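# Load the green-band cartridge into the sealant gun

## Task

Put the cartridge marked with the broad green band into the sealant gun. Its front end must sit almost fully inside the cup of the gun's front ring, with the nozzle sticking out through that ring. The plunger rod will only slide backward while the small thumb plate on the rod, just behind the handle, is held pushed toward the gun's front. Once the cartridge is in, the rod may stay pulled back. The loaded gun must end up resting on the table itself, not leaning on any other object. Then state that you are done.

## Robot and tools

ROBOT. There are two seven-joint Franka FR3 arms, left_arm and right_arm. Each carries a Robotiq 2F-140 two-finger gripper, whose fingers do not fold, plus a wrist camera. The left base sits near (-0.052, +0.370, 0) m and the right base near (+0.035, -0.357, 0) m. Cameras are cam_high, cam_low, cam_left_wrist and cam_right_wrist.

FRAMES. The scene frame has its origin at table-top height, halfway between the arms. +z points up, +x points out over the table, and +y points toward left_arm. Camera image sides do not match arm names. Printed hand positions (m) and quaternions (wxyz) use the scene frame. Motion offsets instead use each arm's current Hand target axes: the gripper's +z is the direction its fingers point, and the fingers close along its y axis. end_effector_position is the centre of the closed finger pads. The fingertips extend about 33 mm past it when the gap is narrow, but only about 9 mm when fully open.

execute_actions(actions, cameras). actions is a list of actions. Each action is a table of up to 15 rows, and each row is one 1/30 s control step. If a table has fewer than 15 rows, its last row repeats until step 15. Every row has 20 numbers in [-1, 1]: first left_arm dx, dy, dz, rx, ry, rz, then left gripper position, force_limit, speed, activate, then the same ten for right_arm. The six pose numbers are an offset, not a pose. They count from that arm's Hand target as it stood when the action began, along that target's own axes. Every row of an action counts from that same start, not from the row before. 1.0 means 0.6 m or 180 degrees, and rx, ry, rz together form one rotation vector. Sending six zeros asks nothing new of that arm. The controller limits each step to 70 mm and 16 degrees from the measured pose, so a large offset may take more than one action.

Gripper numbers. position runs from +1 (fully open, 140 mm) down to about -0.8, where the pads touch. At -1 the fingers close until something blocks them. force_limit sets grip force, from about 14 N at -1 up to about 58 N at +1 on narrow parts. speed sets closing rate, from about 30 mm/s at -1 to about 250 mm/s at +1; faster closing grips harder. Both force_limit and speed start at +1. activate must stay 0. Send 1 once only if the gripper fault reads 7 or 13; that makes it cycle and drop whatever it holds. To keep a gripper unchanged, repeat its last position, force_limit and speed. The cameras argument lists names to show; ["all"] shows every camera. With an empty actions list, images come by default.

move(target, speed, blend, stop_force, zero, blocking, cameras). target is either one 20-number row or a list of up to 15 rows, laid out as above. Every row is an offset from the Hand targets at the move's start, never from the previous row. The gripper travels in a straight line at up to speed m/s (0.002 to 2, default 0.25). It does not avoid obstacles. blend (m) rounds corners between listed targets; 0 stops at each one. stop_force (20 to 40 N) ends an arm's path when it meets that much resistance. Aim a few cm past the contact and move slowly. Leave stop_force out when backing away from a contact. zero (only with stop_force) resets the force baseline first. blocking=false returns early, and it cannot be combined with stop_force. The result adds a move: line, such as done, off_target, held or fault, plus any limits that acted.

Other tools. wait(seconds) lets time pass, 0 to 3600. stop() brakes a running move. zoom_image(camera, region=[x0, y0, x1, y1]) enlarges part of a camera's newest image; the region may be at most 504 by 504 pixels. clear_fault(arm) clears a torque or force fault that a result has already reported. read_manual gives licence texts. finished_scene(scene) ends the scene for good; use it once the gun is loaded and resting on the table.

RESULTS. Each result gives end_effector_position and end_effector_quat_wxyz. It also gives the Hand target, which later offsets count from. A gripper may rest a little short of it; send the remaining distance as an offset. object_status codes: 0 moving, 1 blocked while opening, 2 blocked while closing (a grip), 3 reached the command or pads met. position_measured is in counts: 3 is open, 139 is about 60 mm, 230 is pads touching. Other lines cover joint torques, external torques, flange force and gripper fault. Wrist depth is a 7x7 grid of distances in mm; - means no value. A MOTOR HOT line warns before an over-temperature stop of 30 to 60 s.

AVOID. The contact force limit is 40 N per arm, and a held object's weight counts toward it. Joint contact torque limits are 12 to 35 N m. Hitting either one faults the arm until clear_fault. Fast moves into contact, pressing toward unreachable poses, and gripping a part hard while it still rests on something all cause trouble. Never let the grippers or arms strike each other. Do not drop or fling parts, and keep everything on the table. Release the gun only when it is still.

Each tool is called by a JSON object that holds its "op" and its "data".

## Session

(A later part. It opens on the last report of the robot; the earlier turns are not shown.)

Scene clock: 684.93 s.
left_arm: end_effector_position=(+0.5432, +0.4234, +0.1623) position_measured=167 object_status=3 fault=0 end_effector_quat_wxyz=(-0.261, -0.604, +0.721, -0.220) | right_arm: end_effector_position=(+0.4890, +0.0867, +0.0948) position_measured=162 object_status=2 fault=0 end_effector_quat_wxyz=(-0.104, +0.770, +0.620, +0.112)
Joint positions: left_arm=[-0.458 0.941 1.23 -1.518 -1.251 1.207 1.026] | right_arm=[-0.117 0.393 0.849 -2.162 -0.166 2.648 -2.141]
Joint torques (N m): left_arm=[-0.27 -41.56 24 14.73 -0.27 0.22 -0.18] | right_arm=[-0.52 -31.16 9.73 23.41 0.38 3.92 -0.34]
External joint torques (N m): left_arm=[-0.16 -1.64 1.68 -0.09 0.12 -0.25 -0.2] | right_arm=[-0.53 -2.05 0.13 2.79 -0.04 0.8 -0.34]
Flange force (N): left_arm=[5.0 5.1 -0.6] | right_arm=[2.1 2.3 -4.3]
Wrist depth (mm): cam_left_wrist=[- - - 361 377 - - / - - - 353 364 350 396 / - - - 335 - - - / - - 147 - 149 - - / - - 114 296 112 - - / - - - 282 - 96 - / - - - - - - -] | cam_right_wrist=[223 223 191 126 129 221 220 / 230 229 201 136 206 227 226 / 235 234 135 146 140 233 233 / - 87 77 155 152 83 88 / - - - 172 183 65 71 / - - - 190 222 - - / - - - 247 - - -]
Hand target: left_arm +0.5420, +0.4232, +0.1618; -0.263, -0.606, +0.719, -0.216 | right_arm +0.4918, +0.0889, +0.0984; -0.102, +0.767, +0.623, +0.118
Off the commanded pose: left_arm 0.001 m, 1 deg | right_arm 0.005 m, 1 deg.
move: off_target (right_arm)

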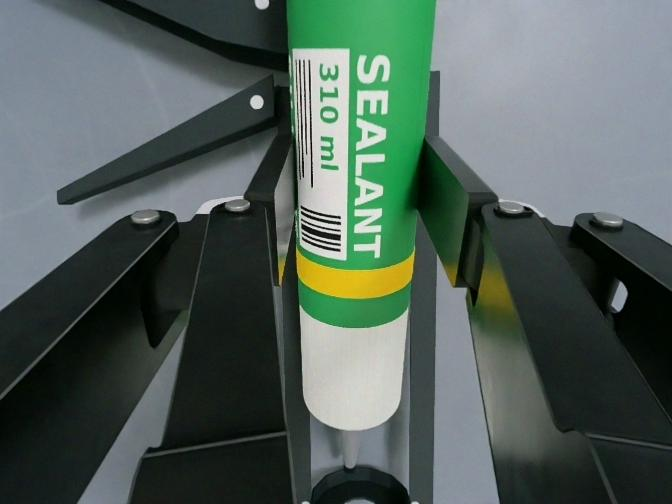

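{"op": "move", "data": {"target": [[0,0,0,0,0,0,-0.3,0,-1,0,0.003,0.0085,-0.0095,0,0,0,-1,0,-1,0],[0,0,0,0,0,0,-0.3,0,-1,0,-0.06,0.0085,-0.012,0,0,0,-1,0,-1,0]], "speed": 0.06, "cameras": ["cam_right_wrist"]}}

{"op": "zoom_image", "data": {"camera": "cam_right_wrist", "region": [250, 350, 450, 504]}}

Scene clock: 693.93 s.
left_arm: end_effector_position=(+0.5432, +0.4234, +0.1623) position_measured=167 object_status=3 fault=0 end_effector_quat_wxyz=(-0.261, -0.604, +0.721, -0.220) | right_arm: end_effector_position=(+0.4869, +0.0502, +0.0916) position_measured=162 object_status=2 fault=0 end_effector_quat_wxyz=(-0.104, +0.770, +0.619, +0.113)
Joint positions: left_arm=[-0.458 0.941 1.23 -1.518 -1.251 1.207 1.026] | right_arm=[-0.274 0.354 0.948 -2.253 -0.139 2.677 -2.206]
Joint velocities: left_arm=[within noise] | right_arm=[0 0 0.001 0 0 0.001 -0.005]
Joint torques (N m): left_arm=[-0.29 -41.52 23.97 14.75 -0.27 0.2 -0.19] | right_arm=[-0.81 -26.46 9.52 22.93 0.1 3.81 -0.25]
External joint torques (N m): left_arm=[-0.22 -1.52 1.59 -0.08 0.13 -0.28 -0.21] | right_arm=[-0.8 -1.68 0.42 2.8 -0.25 0.74 -0.26]
Flange force (N): left_arm=[4.9 4.8 -0.6] | right_arm=[1.3 2.1 -5.5]
Wrist depth (mm): cam_left_wrist=[403 - - 386 391 - 428 / - - - 359 352 368 - / 345 349 348 345 - 354 - / - - 147 - 167 325 - / 297 - 113 297 112 309 - / - - 113 - - 96 - / - - - - - - -] | cam_right_wrist=[220 218 191 127 138 217 - / 224 226 225 136 221 224 222 / 228 232 135 146 140 229 230 / - 88 77 155 152 83 88 / - - - 171 182 65 71 / - - - 189 216 - - / - - - 226 - - -]
Hand target: left_arm +0.5420, +0.4232, +0.1618; -0.263, -0.606, +0.719, -0.216 | right_arm +0.4894, +0.0521, +0.0941; -0.102, +0.767, +0.623, +0.118
Off the commanded pose: left_arm 0.001 m, 1 deg | right_arm 0.004 m, 1 deg.
move: off_target (right_arm)

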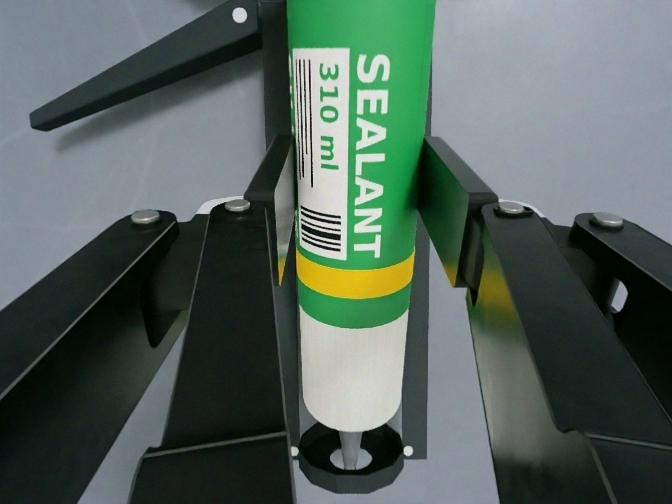

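Scaled by 2.520.

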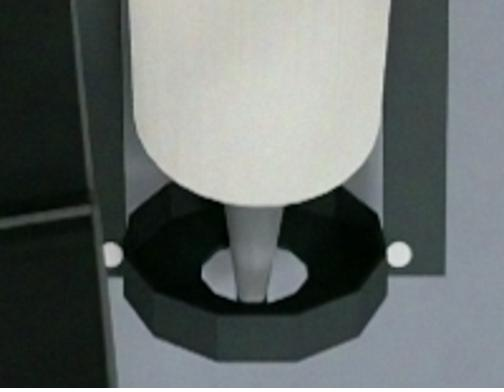

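{"op": "move", "data": {"target": [[0,0,0,0,0,0,-0.3,0,-1,0,-0.03,0,0.007,0,0,0,-1,0,-1,0],[0,0,0,0,0,0,-0.3,0,-1,0,-0.056,0,0.010,0,0,0,-1,0,-1,0]], "speed": 0.05, "blend": [0.005,0], "cameras": ["cam_right_wrist","cam_left_wrist","cam_high"]}}

{"op": "zoom_image", "data": {"camera": "cam_right_wrist", "region": [250, 350, 450, 504]}}

{"op": "zoom_image", "data": {"camera": "cam_high", "region": [220, 220, 380, 380]}}

Scene clock: 699.67 s.
left_arm: end_effector_position=(+0.5432, +0.4234, +0.1623) position_measured=167 object_status=3 fault=0 end_effector_quat_wxyz=(-0.261, -0.604, +0.721, -0.220) | right_arm: end_effector_position=(+0.4814, +0.0219, +0.0769) position_measured=162 object_status=2 fault=0 end_effector_quat_wxyz=(-0.104, +0.770, +0.619, +0.114)
Joint positions: left_arm=[-0.458 0.941 1.23 -1.518 -1.251 1.207 1.026] | right_arm=[-0.375 0.345 1 -2.334 -0.14 2.73 -2.246]
Joint velocities: left_arm=[within noise] | right_arm=[-0.001 0 0 -0.001 -0.001 0.002 -0.005]
Joint torques (N m): left_arm=[-0.26 -41.53 24 14.77 -0.25 0.22 -0.18] | right_arm=[-1.2 -23.11 8.69 21.18 -0.12 3.66 -0.45]
External joint torques (N m): left_arm=[-0.38 -1.51 1.53 0.01 0.13 -0.26 -0.2] | right_arm=[-1.3 -0.74 -0.34 1.85 -0.38 0.6 -0.46]
Flange force (N): left_arm=[5.1 4.8 -0.4] | right_arm=[-0.9 2.8 -3.7]
Wrist depth (mm): cam_left_wrist=[- - - 383 387 - - / - - - 367 356 359 381 / 338 339 - - - - - / - - 317 - 167 - - / - - 109 - 112 308 311 / - - - - - 96 - / - - - - - - -] | cam_right_wrist=[191 205 204 128 134 204 202 / 211 211 210 137 186 209 209 / 218 217 136 146 141 215 215 / - 88 77 155 151 83 89 / - - - 167 178 65 71 / - - - 181 204 - - / - - - 245 - - -]
Hand target: left_arm +0.5420, +0.4232, +0.1618; -0.263, -0.606, +0.719, -0.216 | right_arm +0.4831, +0.0227, +0.0780; -0.102, +0.767, +0.623, +0.118
Off the commanded pose: left_arm 0.001 m, 1 deg | right_arm 0.002 m, 1 deg.
move: done
Images, in order (width x height): cam_high 504x504, cam_left_wrist 672x504, cam_right_wrist 672x504.

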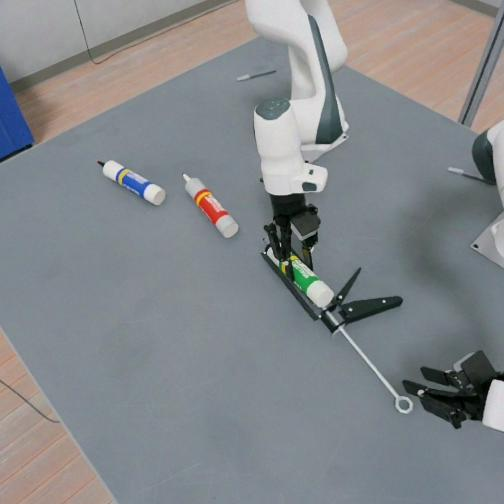

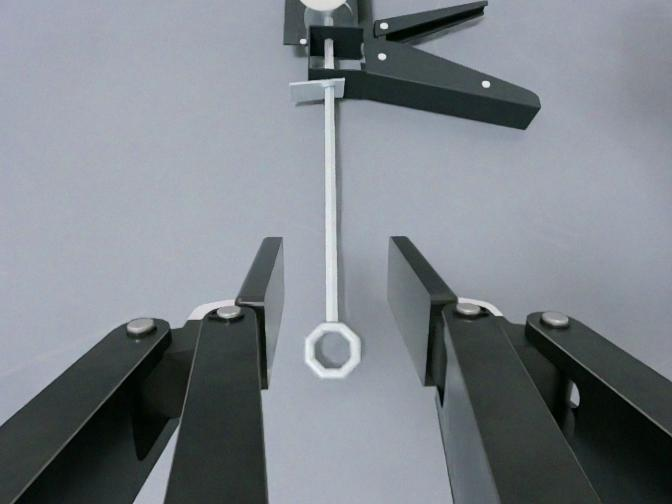

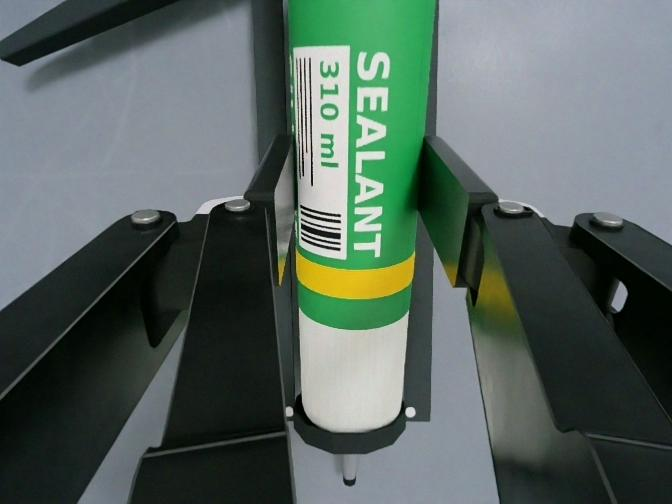

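Scaled by 2.520.

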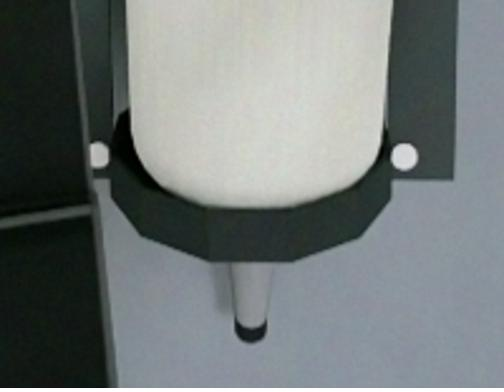

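Scaled by 3.150.

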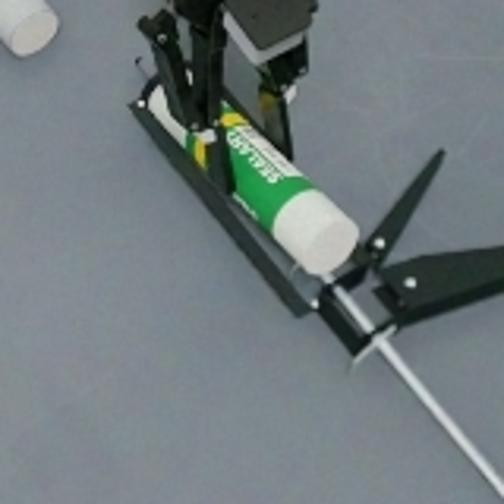

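{"op": "move", "data": {"target": [0,0,0,0,0,0,-0.3,0,-1,0,-0.0227,0,0.005,0,-0.017,0,-1,0,-1,0], "speed": 0.04, "cameras": ["cam_right_wrist","cam_left_wrist","cam_high"]}}

{"op": "zoom_image", "data": {"camera": "cam_left_wrist", "region": [240, 0, 440, 120]}}

{"op": "zoom_image", "data": {"camera": "cam_high", "region": [240, 220, 360, 340]}}

Scene clock: 708.70 s.
left_arm: end_effector_position=(+0.5432, +0.4234, +0.1623) position_measured=167 object_status=3 fault=0 end_effector_quat_wxyz=(-0.261, -0.604, +0.721, -0.220) | right_arm: end_effector_position=(+0.4830, +0.0187, +0.0758) position_measured=162 object_status=2 fault=0 end_effector_quat_wxyz=(-0.088, +0.766, +0.628, +0.107)
Joint positions: left_arm=[-0.458 0.941 1.23 -1.518 -1.251 1.207 1.026] | right_arm=[-0.325 0.329 0.956 -2.321 -0.162 2.708 -2.236]
Joint velocities: left_arm=[within noise] | right_arm=[0.004 -0.003 -0.001 0 -0.001 -0.001 0.001]
Joint torques (N m): left_arm=[-0.27 -41.58 23.94 14.78 -0.26 0.22 -0.21] | right_arm=[-1.52 -23.01 3.82 17.93 -0.07 1.21 0.07]
External joint torques (N m): left_arm=[-0.28 -1.44 1.46 -0.07 0.13 -0.26 -0.23] | right_arm=[-1.47 0.22 -4.46 -1.58 -0.42 -1.84 0.06]
Flange force (N): left_arm=[4.8 4.6 -0.4] | right_arm=[2.0 6.8 10.1]
Wrist depth (mm): cam_left_wrist=[- - 391 382 383 - - / 362 372 391 363 357 355 - / - - - 341 - - - / - 313 146 - 149 - - / - - 109 293 113 - - / - - - - - 96 - / - - - 258 - - -] | cam_right_wrist=[200 200 199 127 132 202 202 / 207 207 206 136 184 209 209 / 214 214 135 146 140 215 216 / - 88 77 155 152 83 89 / - - - 169 181 65 71 / - - - 184 206 - - / - - - 249 - - -]
Hand target: left_arm +0.5420, +0.4232, +0.1618; -0.263, -0.606, +0.719, -0.216 | right_arm +0.4806, +0.0109, +0.0710; -0.086, +0.769, +0.625, +0.098
Off the commanded pose: left_arm 0.001 m, 1 deg | right_arm 0.009 m, 1 deg.
move: off_target (right_arm)
Images, in order (width x height): cam_high 504x504, cam_left_wrist 672x504, cam_right_wrist 672x504.

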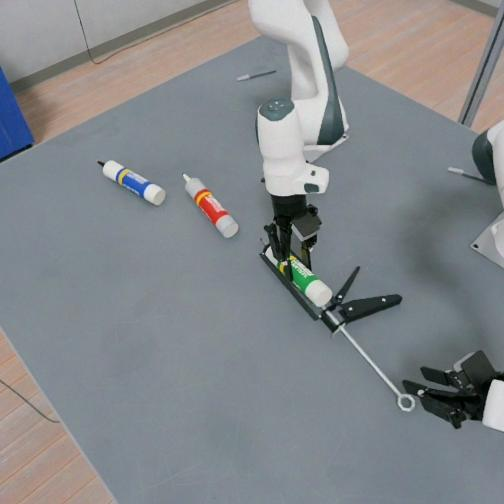

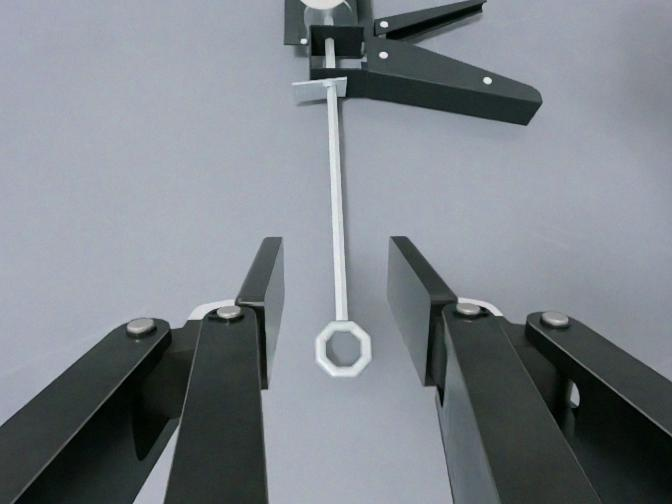

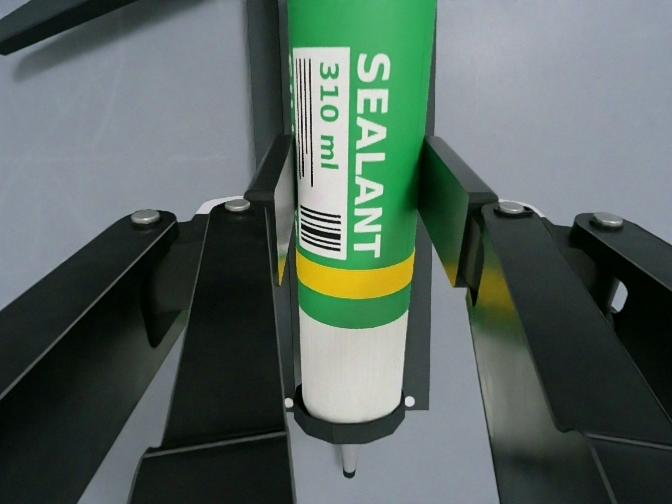

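Scaled by 2.520.

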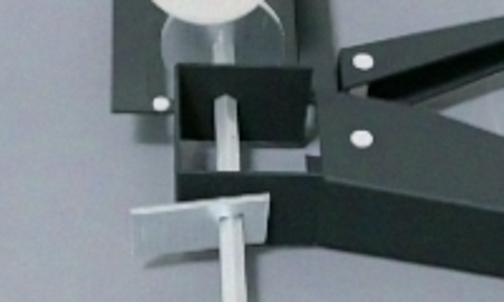

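Scaled by 4.200.

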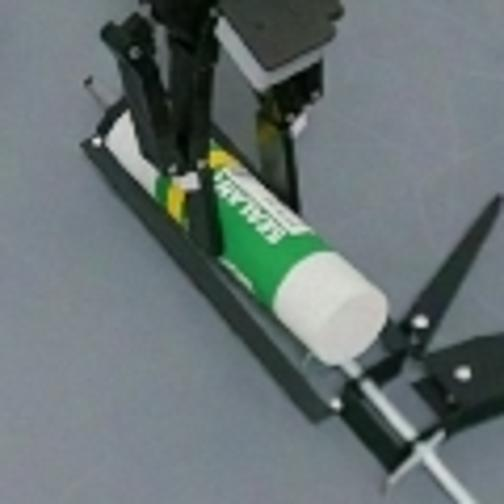

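{"op": "move", "data": {"target": [[0,0,0,0,0,0,-0.3,0,-1,0,0.005,0,-0.012,0,0,0,-1,0,-1,0],[0,0,0,0,0,0,-0.3,0,-1,0,-0.02,0,-0.013,0,0,0,-1,0,-1,0]], "speed": 0.04, "cameras": ["cam_right_wrist","cam_left_wrist","cam_high"]}}

{"op": "zoom_image", "data": {"camera": "cam_left_wrist", "region": [240, 0, 440, 120]}}

{"op": "zoom_image", "data": {"camera": "cam_high", "region": [240, 220, 360, 340]}}

Scene clock: 716.83 s.
left_arm: end_effector_position=(+0.5432, +0.4234, +0.1623) position_measured=167 object_status=3 fault=0 end_effector_quat_wxyz=(-0.261, -0.604, +0.721, -0.220) | right_arm: end_effector_position=(+0.4782, +0.0003, +0.0768) position_measured=162 object_status=2 fault=0 end_effector_quat_wxyz=(-0.087, +0.771, +0.623, +0.099)
Joint positions: left_arm=[-0.458 0.941 1.23 -1.518 -1.251 1.207 1.026] | right_arm=[-0.412 0.302 1.02 -2.355 -0.137 2.692 -2.259]
Joint velocities: left_arm=[within noise] | right_arm=[-0.001 0 0.001 -0.001 0.001 0 -0.005]
Joint torques (N m): left_arm=[-0.31 -41.56 23.98 14.72 -0.26 0.21 -0.2] | right_arm=[-2.06 -21.36 6.75 19.88 0.22 2.66 -0.43]
External joint torques (N m): left_arm=[-0.52 -1.51 1.45 -0.02 0.12 -0.28 -0.22] | right_arm=[-2 -0.49 -1.09 0.16 -0.12 -0.38 -0.44]
Flange force (N): left_arm=[5.4 5.0 -0.1] | right_arm=[-5.4 0.4 -6.7]
Wrist depth (mm): cam_left_wrist=[- - - 371 369 - - / - - - - 375 366 - / - - - - 361 - - / - - 147 - 148 - - / - 93 110 283 112 - - / - - - - - 96 - / - - - 269 - - -] | cam_right_wrist=[202 201 200 127 132 200 200 / 208 208 206 136 154 210 208 / 216 216 135 146 140 216 215 / - 88 77 156 152 83 89 / - - - 172 183 65 71 / - - - 187 207 - - / - - - 253 - - -]
Hand target: left_arm +0.5420, +0.4232, +0.1618; -0.263, -0.606, +0.719, -0.216 | right_arm +0.4779, -0.0024, +0.0754; -0.086, +0.769, +0.625, +0.098
Off the commanded pose: left_arm 0.001 m, 1 deg | right_arm 0.003 m, 0 deg.
move: done
Images, in order (width x height): cam_high 504x504, cam_left_wrist 672x504, cam_right_wrist 672x504.

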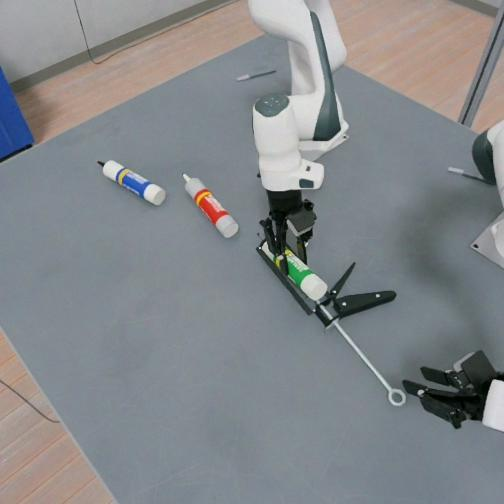

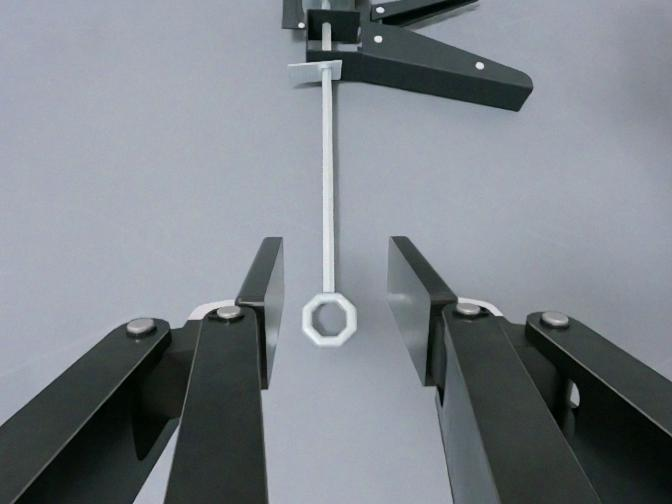

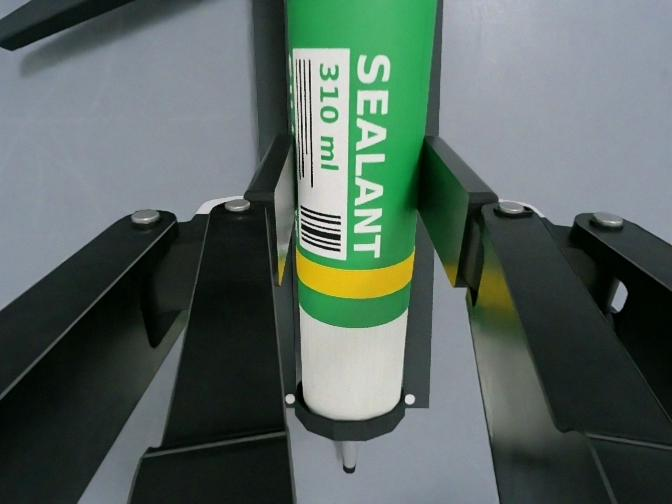

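Scaled by 2.520.

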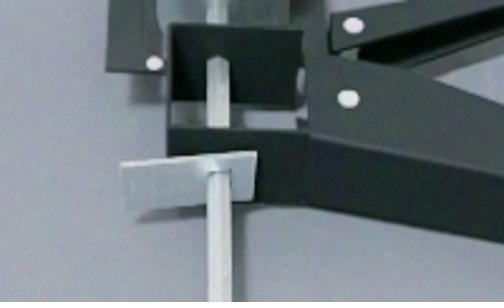

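Scaled by 4.200.

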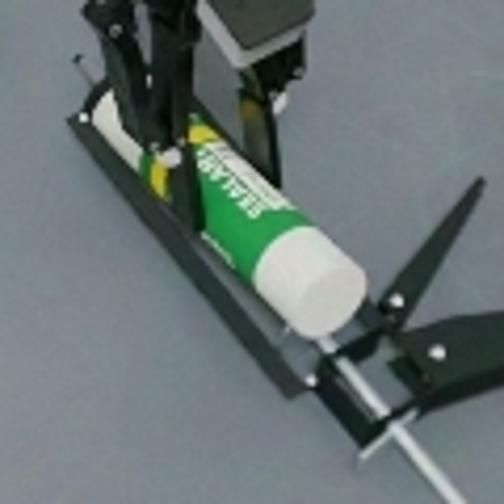

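{"op": "move", "data": {"target": [[0,0,0,0,0,0,-0.3,0,-1,0,0,0,0.004,0,-0.006,0,-1,0,-1,0],[0,0,0,0,0,0,-0.3,0,-1,0,0,0,0.004,0,-0.006,0,-0.3,0,-1,0]], "speed": 0.03, "cameras": ["cam_right_wrist","cam_left_wrist","cam_high"]}}

{"op": "zoom_image", "data": {"camera": "cam_high", "region": [240, 220, 360, 340]}}

Scene clock: 730.33 s.
left_arm: end_effector_position=(+0.5432, +0.4234, +0.1623) position_measured=167 object_status=3 fault=0 end_effector_quat_wxyz=(-0.261, -0.604, +0.721, -0.220) | right_arm: end_effector_position=(+0.4804, +0.0008, +0.0761) position_measured=162 object_status=2 fault=0 end_effector_quat_wxyz=(-0.079, +0.768, +0.629, +0.095)
Joint positions: left_arm=[-0.458 0.941 1.23 -1.518 -1.251 1.207 1.026] | right_arm=[-0.371 0.3 0.984 -2.34 -0.153 2.678 -2.253]
Joint torques (N m): left_arm=[-0.23 -41.58 23.92 14.71 -0.26 0.21 -0.2] | right_arm=[0.33 -20.25 5.09 19.04 0.27 2.45 0.18]
External joint torques (N m): left_arm=[-0.12 -1.52 1.53 -0.16 0.14 -0.26 -0.22] | right_arm=[0.24 1.56 -2.7 -0.6 -0.1 -0.56 0.17]
Flange force (N): left_arm=[4.7 4.9 -0.5] | right_arm=[7.3 8.6 16.0]
Wrist depth (mm): cam_left_wrist=[- - - 370 366 - - / - - - - 384 376 - / - - 356 - - - - / - - 160 - 150 - - / - 98 110 - 113 - - / - - - - - 96 - / - - - - - - -] | cam_right_wrist=[199 198 197 125 133 200 201 / 206 207 205 134 183 207 208 / 214 214 135 146 140 216 216 / - 87 77 157 152 83 89 / - - - 173 185 65 71 / - - - 189 207 - - / - - - 255 - - -]
Hand target: left_arm +0.5420, +0.4232, +0.1618; -0.263, -0.606, +0.719, -0.216 | right_arm +0.4780, -0.0018, +0.0731; -0.080, +0.770, +0.626, +0.090
Off the commanded pose: left_arm 0.001 m, 1 deg | right_arm 0.005 m, 1 deg.
move: off_target (right_arm); target 2's new numbers were sent with right_arm's hand 0.005 m and 1 deg from that target
Images, in order (width x height): cam_high 504x504, cam_left_wrist 672x504, cam_right_wrist 672x504.

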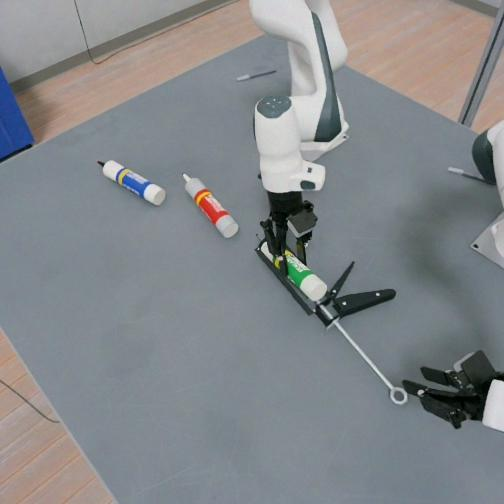

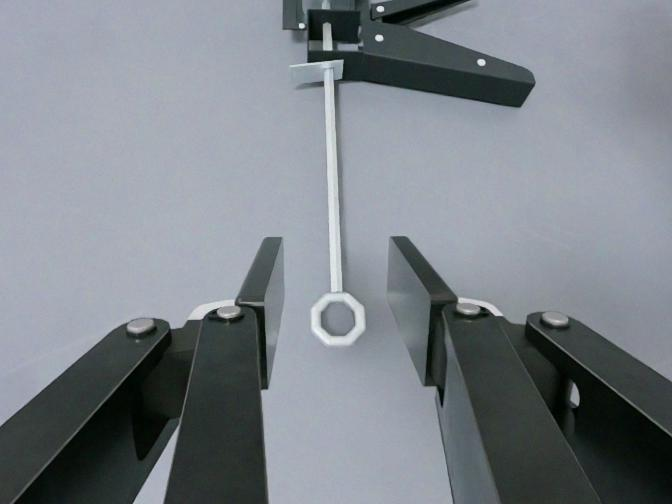

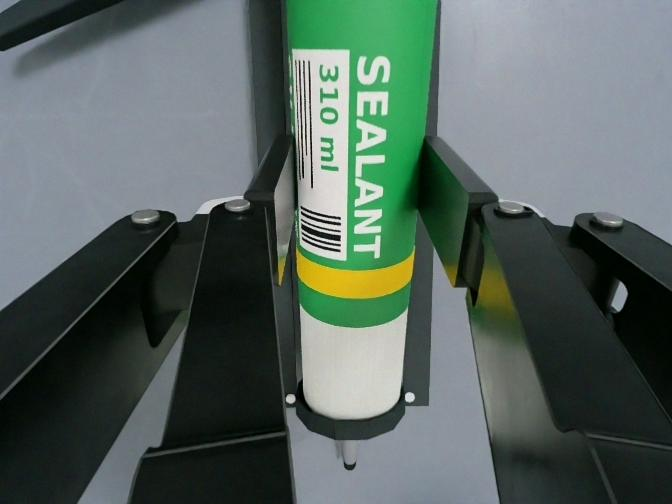

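Scaled by 4.200.

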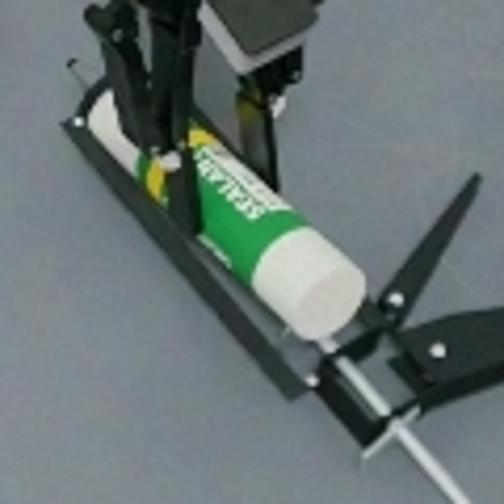

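{"op": "move", "data": {"target": [[0,0,0,0,0,0,-0.3,0,-1,0,0,0,-0.007,0,0,0,-1,0,-1,0]], "speed": 0.03}}

{"op": "execute_actions", "data": {"actions": [[[0,0,0,0,0,0,-0.3,0,-1,0,0,0,0,0,0,0,-0.1,0,-1,0]],[[0,0,0,0,0,0,-0.3,0,-1,0,0,0,0,0,0,0,-0.1,0,-1,0]]], "cameras": ["cam_right_wrist","cam_high"]}}

{"op": "zoom_image", "data": {"camera": "cam_high", "region": [240, 220, 360, 340]}}

Scene clock: 740.23 s.
left_arm: end_effector_position=(+0.5432, +0.4234, +0.1623) position_measured=167 object_status=3 fault=0 end_effector_quat_wxyz=(-0.261, -0.604, +0.721, -0.220) | right_arm: end_effector_position=(+0.4786, -0.0010, +0.0775) position_measured=162 object_status=2 fault=0 end_effector_quat_wxyz=(-0.081, +0.771, +0.625, +0.093)
Joint positions: left_arm=[-0.458 0.941 1.23 -1.518 -1.251 1.207 1.026] | right_arm=[-0.388 0.295 1 -2.343 -0.143 2.669 -2.253]
Joint velocities: left_arm=[within noise] | right_arm=[-0.002 -0.001 0.004 0 0 -0.003 0]
Joint torques (N m): left_arm=[-0.31 -41.57 23.97 14.77 -0.27 0.2 -0.17] | right_arm=[-1.44 -22.47 7.27 21.07 0.6 2.53 -0.18]
External joint torques (N m): left_arm=[-0.28 -1.62 1.61 -0.02 0.12 -0.27 -0.19] | right_arm=[-1.46 -1.2 -0.37 1.32 0.22 -0.46 -0.19]
Flange force (N): left_arm=[5.1 5.0 -0.6] | right_arm=[-2.8 0.3 -9.6]
Wrist depth (mm): cam_left_wrist=[- - 405 373 367 - - / - - 368 362 378 368 - / 348 - 341 - - - - / - - 159 322 313 - 323 / - 93 114 289 123 - - / - - 272 283 - 96 - / - - - - - - -] | cam_right_wrist=[201 200 199 126 133 201 200 / 207 208 206 135 184 208 208 / 216 217 135 146 140 216 217 / - 87 77 157 152 83 89 / - - - 173 185 65 71 / - - - 189 207 - - / - - - 257 - - -]
Hand target: left_arm +0.5420, +0.4232, +0.1618; -0.263, -0.606, +0.719, -0.216 | right_arm +0.4778, -0.0028, +0.0772; -0.080, +0.770, +0.626, +0.090
Off the commanded pose: left_arm 0.001 m, 1 deg | right_arm 0.002 m, 0 deg.
move: done

Scene clock: 741.43 s.
left_arm: end_effector_position=(+0.5432, +0.4234, +0.1623) position_measured=167 object_status=3 fault=0 end_effector_quat_wxyz=(-0.261, -0.604, +0.721, -0.220) | right_arm: end_effector_position=(+0.4789, -0.0021, +0.0773) position_measured=141 object_status=3 fault=0 end_effector_quat_wxyz=(-0.081, +0.771, +0.625, +0.092)
Joint positions: left_arm=[-0.458 0.941 1.23 -1.518 -1.251 1.207 1.026] | right_arm=[-0.391 0.295 1.001 -2.343 -0.143 2.668 -2.253]
Joint torques (N m): left_arm=[-0.25 -41.52 23.98 14.78 -0.27 0.22 -0.19] | right_arm=[-0.79 -22.04 7.59 21.13 0.52 2.68 -0.1]
External joint torques (N m): left_arm=[-0.1 -1.45 1.6 -0.11 0.13 -0.25 -0.2] | right_arm=[-0.86 -0.73 -0.13 1.34 0.15 -0.32 -0.1]
External joint torques at the end of the 1st action: left_arm=[-0.38 -1.55 1.55 0.01 0.11 -0.27 -0.18] | right_arm=[-1.04 -0.78 -0.14 1.48 0.16 -0.28 -0.12]
Flange force (N): left_arm=[4.6 4.7 -0.7] | right_arm=[-0.4 1.4 -6.0]
Flange force at the end of the 1st action (N): left_arm=[5.1 4.9 -0.4] | right_arm=[-0.8 1.4 -6.8]
Wrist depth (mm): cam_left_wrist=[- 406 409 375 368 - - / - - - - 385 378 386 / 340 - - 348 - 354 356 / - 314 147 - 324 - - / - - 109 - 113 - - / - - - 270 - 96 - / - - - 265 - - -] | cam_right_wrist=[200 201 198 130 128 200 200 / 207 208 206 140 140 208 208 / 216 217 134 150 145 213 216 / - 86 110 161 161 89 84 / - - 209 176 207 - 74 / - - - 190 214 - - / - - - 257 257 - -]
Hand target: left_arm +0.5420, +0.4232, +0.1618; -0.263, -0.606, +0.719, -0.216 | right_arm +0.4778, -0.0028, +0.0772; -0.080, +0.770, +0.626, +0.090
Off the commanded pose: left_arm 0.001 m, 1 deg | right_arm 0.001 m, 0 deg.
Images, in order (width x height): cam_high 504x504, cam_right_wrist 672x504.

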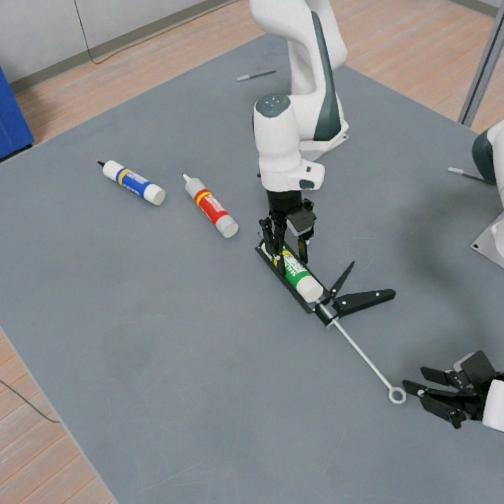

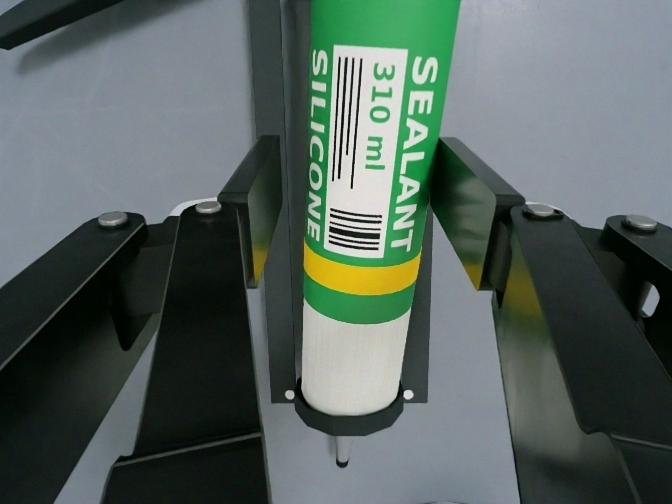

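Scaled by 4.200.

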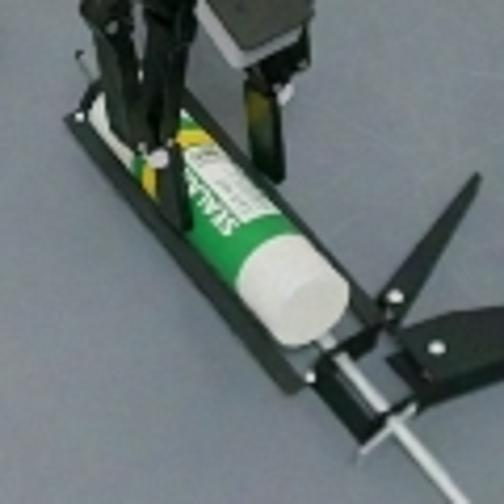

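{"op": "move", "data": {"target": [[0,0,0,0,0,0,-0.3,0,-1,0,0,0,0,0,0,0,0.2,0,-1,0],[0,0,0,0,0,0,-0.3,0,-1,0,0,0,-0.25,0,0,0,0.2,0,-1,0],[0,0,0,0,0,0,-0.3,0,-1,0,0.1,0,-0.4,0,-0.08,0,0.2,0,-1,0]], "speed": [0.03,0.1,0.2], "cameras": ["cam_right_wrist","cam_high"]}}

{"op": "zoom_image", "data": {"camera": "cam_right_wrist", "region": [200, 100, 500, 400]}}

{"op": "zoom_image", "data": {"camera": "cam_high", "region": [240, 220, 360, 340]}}

Scene clock: 750.83 s.
left_arm: end_effector_position=(+0.5432, +0.4234, +0.1623) position_measured=167 object_status=3 fault=0 end_effector_quat_wxyz=(-0.261, -0.604, +0.721, -0.220) | right_arm: end_effector_position=(+0.4800, -0.0015, +0.3244) position_measured=104 object_status=3 fault=0 end_effector_quat_wxyz=(-0.001, +0.773, +0.634, -0.005)
Joint positions: left_arm=[-0.458 0.941 1.23 -1.518 -1.251 1.207 1.026] | right_arm=[-0.561 0.107 1.3 -1.756 -0.103 1.773 -2.196]
Joint velocities: left_arm=[within noise] | right_arm=[0 0 0.001 0 0.001 0 0.005]
Joint torques (N m): left_arm=[-0.34 -41.47 23.96 14.74 -0.28 0.21 -0.17] | right_arm=[0.08 -10.78 2.35 26.58 0.55 2.31 0.17]
External joint torques (N m): left_arm=[-0.26 -1.41 1.56 -0.1 0.11 -0.26 -0.19] | right_arm=[-0.02 0.86 -1.13 1.92 -0.37 -0.28 0.18]
Flange force (N): left_arm=[4.8 4.9 -0.4] | right_arm=[0.0 0.0 0.0]
Wrist depth (mm): cam_left_wrist=[- - - 375 368 - - / - - 374 387 369 386 395 / - - - 344 350 - - / - - 166 317 166 323 330 / - 93 109 293 112 311 304 / - - - - - 96 - / - - - - - - -] | cam_right_wrist=[406 404 405 348 397 404 402 / 430 448 420 384 451 433 437 / - 456 145 441 463 128 470 / - 82 507 513 - 109 84 / - - 561 543 561 84 62 / - - - - 631 - - / - - 703 730 689 - -]
Hand target: left_arm +0.5420, +0.4232, +0.1618; -0.263, -0.606, +0.719, -0.216 | right_arm +0.4804, -0.0025, +0.3246; -0.001, +0.776, +0.631, -0.007
Off the commanded pose: left_arm 0.001 m, 1 deg | right_arm 0.001 m, 0 deg.
move: done
Images, in order (width x height): cam_high 504x504, cam_right_wrist 672x504.

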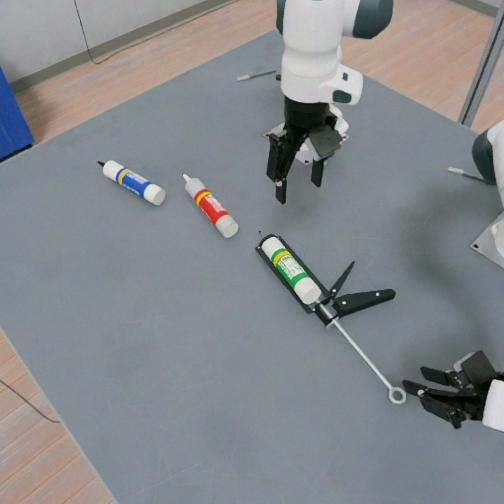

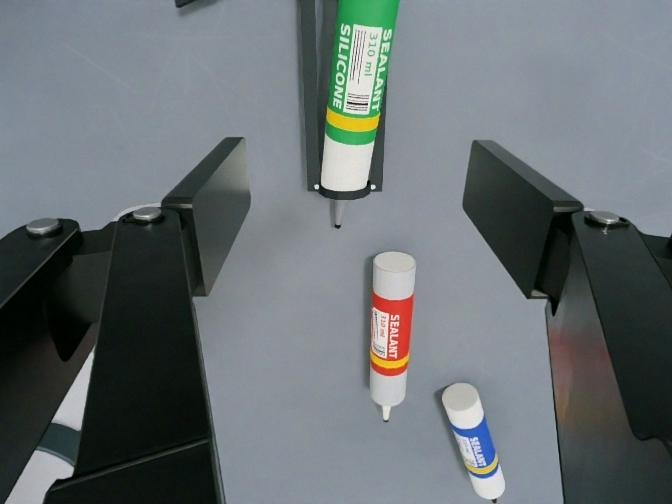

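Scaled by 1.680.

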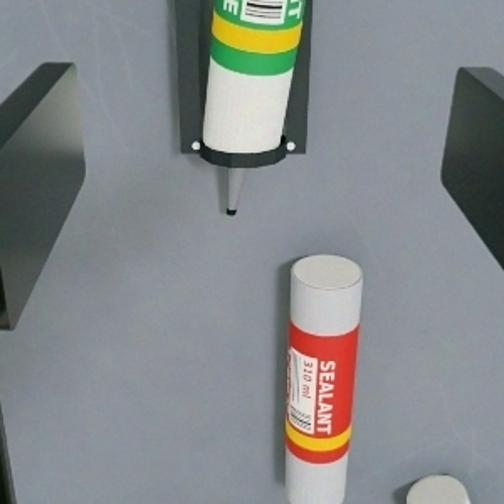

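Scaled by 4.200.

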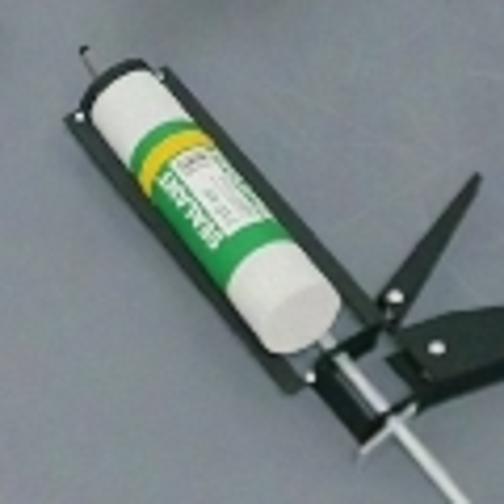

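{"op": "move", "data": {"target": [0,0,0,0,0,0,-0.3,0,-1,0,0.34,0.02,0.1,0,0,0,0.2,0,-1,0], "speed": 0.3, "cameras": ["cam_right_wrist","cam_left_wrist"]}}

{"op": "zoom_image", "data": {"camera": "cam_right_wrist", "region": [240, 80, 480, 320]}}

Scene clock: 755.17 s.
left_arm: end_effector_position=(+0.5432, +0.4234, +0.1623) position_measured=167 object_status=3 fault=0 end_effector_quat_wxyz=(-0.261, -0.604, +0.721, -0.220) | right_arm: end_effector_position=(+0.5329, +0.1955, +0.2639) position_measured=104 object_status=3 fault=0 end_effector_quat_wxyz=(-0.002, +0.777, +0.629, -0.005)
Joint positions: left_arm=[-0.458 0.941 1.23 -1.518 -1.251 1.207 1.026] | right_arm=[0.46 0.859 0.827 -0.85 -0.585 1.518 -1.897]
Joint velocities: left_arm=[within noise] | right_arm=[-0.001 -0.001 0 0.001 0 -0.005 -0.001]
Joint torques (N m): left_arm=[-0.26 -41.54 23.95 14.77 -0.28 0.21 -0.19] | right_arm=[0.04 -51.34 11.79 21.24 0.98 2.43 -0.26]
External joint torques (N m): left_arm=[-0.04 -1.57 1.66 -0.12 0.12 -0.26 -0.21] | right_arm=[0 -0.5 -1.08 1.53 0.06 -0.19 -0.26]
Flange force (N): left_arm=[4.7 4.8 -0.8] | right_arm=[0.0 0.0 0.0]
Wrist depth (mm): cam_left_wrist=[- - - 369 363 - - / 369 - - - 366 367 - / - - - - - - - / - - 146 - 148 - 340 / - - 114 293 113 - - / - - - 286 - 96 - / - - - 265 - - -] | cam_right_wrist=[352 358 359 351 350 346 353 / 386 377 371 377 391 388 388 / 417 401 367 406 407 127 412 / - 82 443 381 448 109 84 / - - 486 435 491 84 62 / - - 561 514 544 - - / - - 608 - 608 - -]
Hand target: left_arm +0.5420, +0.4232, +0.1618; -0.263, -0.606, +0.719, -0.216 | right_arm +0.5328, +0.1944, +0.2625; -0.001, +0.776, +0.631, -0.007
Off the commanded pose: left_arm 0.001 m, 1 deg | right_arm 0.002 m, 0 deg.
move: done
Images, in order (width x height): cam_left_wrist 672x504, cam_right_wrist 672x504.

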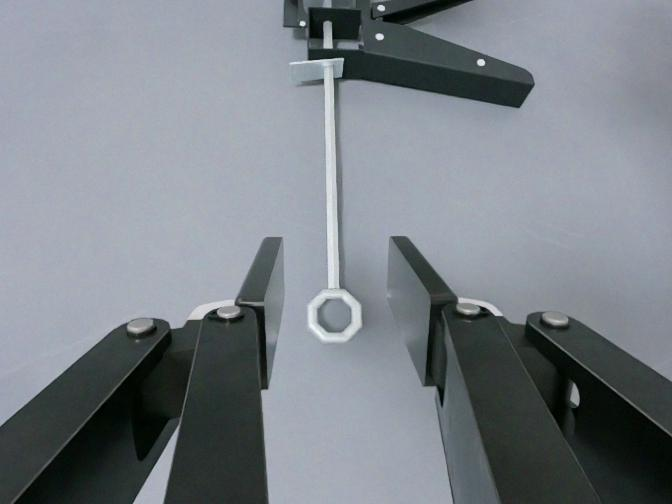

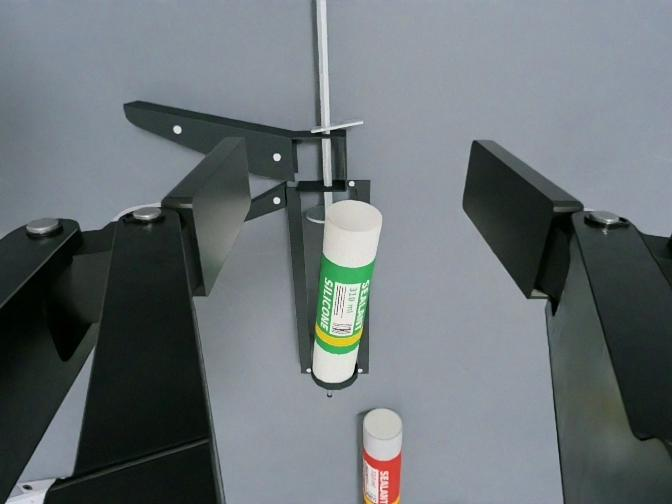

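Scaled by 2.100.

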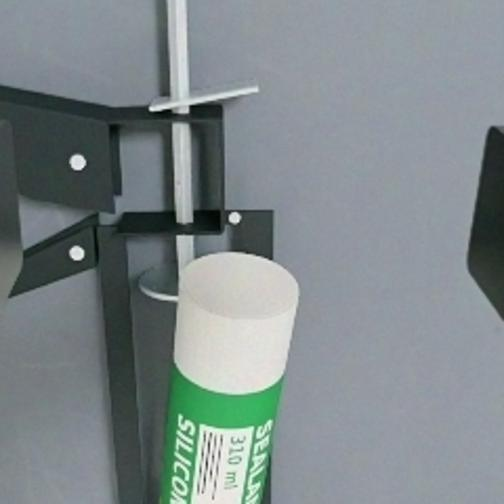

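{"op": "move", "data": {"target": [[0.031,0.015,0.026,0,0,0,-0.3,0,-1,0,0.0325,0.0267,0.15,0,0,-0.0097,-0.82,0,1,0],[-0.098,0.015,0.179,0,0,0,-0.3,0,-1,0,0.0325,0.0267,0.366,0,0,-0.0097,-0.82,0,1,0]], "speed": 0.15, "cameras": ["cam_left_wrist","cam_right_wrist"]}}

Scene clock: 770.40 s.
left_arm: end_effector_position=(+0.5264, +0.4017, +0.0418) position_measured=167 object_status=3 fault=0 end_effector_quat_wxyz=(-0.266, -0.609, +0.716, -0.213) | right_arm: end_effector_position=(+0.5482, +0.2076, +0.0411) position_measured=232 object_status=3 fault=0 end_effector_quat_wxyz=(-0.002, +0.764, +0.645, -0.010)
Joint positions: left_arm=[-0.51 1.07 1.147 -1.656 -1.348 1.347 1.125] | right_arm=[0.413 1.069 0.756 -1.088 -0.682 1.902 -1.873]
Joint velocities: left_arm=[0.001 0 0.001 0.001 0.001 0.001 0.006] | right_arm=[within noise]
Joint torques (N m): left_arm=[0.49 -42.24 24.67 12.22 -0.45 0.81 0.53] | right_arm=[0.04 -55.04 15.51 20.55 0.67 2.78 0.14]
External joint torques (N m): left_arm=[0.42 -2.03 0.45 -0.04 -0.34 0.43 0.51] | right_arm=[0 -1.41 -1.13 1.18 -0.2 0.19 0.14]
Flange force (N): left_arm=[2.2 3.0 -0.7] | right_arm=[4.3 2.7 -1.2]
Wrist depth (mm): cam_left_wrist=[- - - 225 - - 265 / - - - 229 221 - - / - - - - 217 - 213 / - - 159 188 150 - - / - 98 109 175 123 - 184 / - - - - - 96 - / - - - - - - -] | cam_right_wrist=[163 164 161 161 161 160 160 / 175 175 172 171 173 173 172 / 190 188 183 121 184 186 186 / 176 198 88 77 78 83 199 / - 60 70 - - - - / - - - - - - 64 / - - - - - - -]
Hand target: left_arm +0.5282, +0.4016, +0.0417; -0.263, -0.606, +0.719, -0.216 | right_arm +0.5499, +0.2086, +0.0426; -0.001, +0.766, +0.643, -0.007
Off the commanded pose: left_arm 0.002 m, 1 deg | right_arm 0.002 m, 0 deg.
move: done

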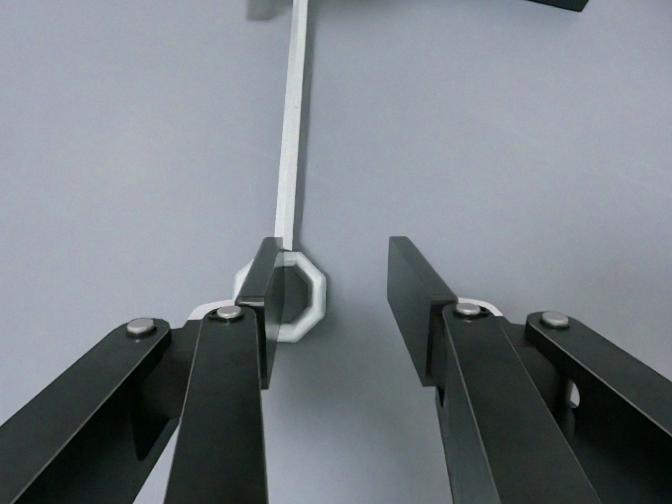

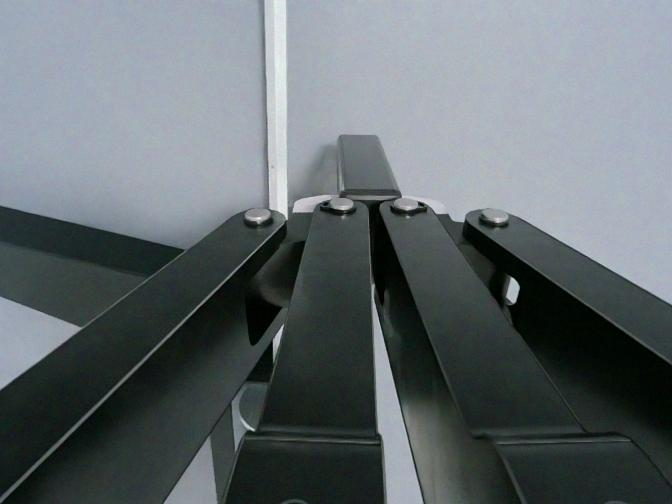

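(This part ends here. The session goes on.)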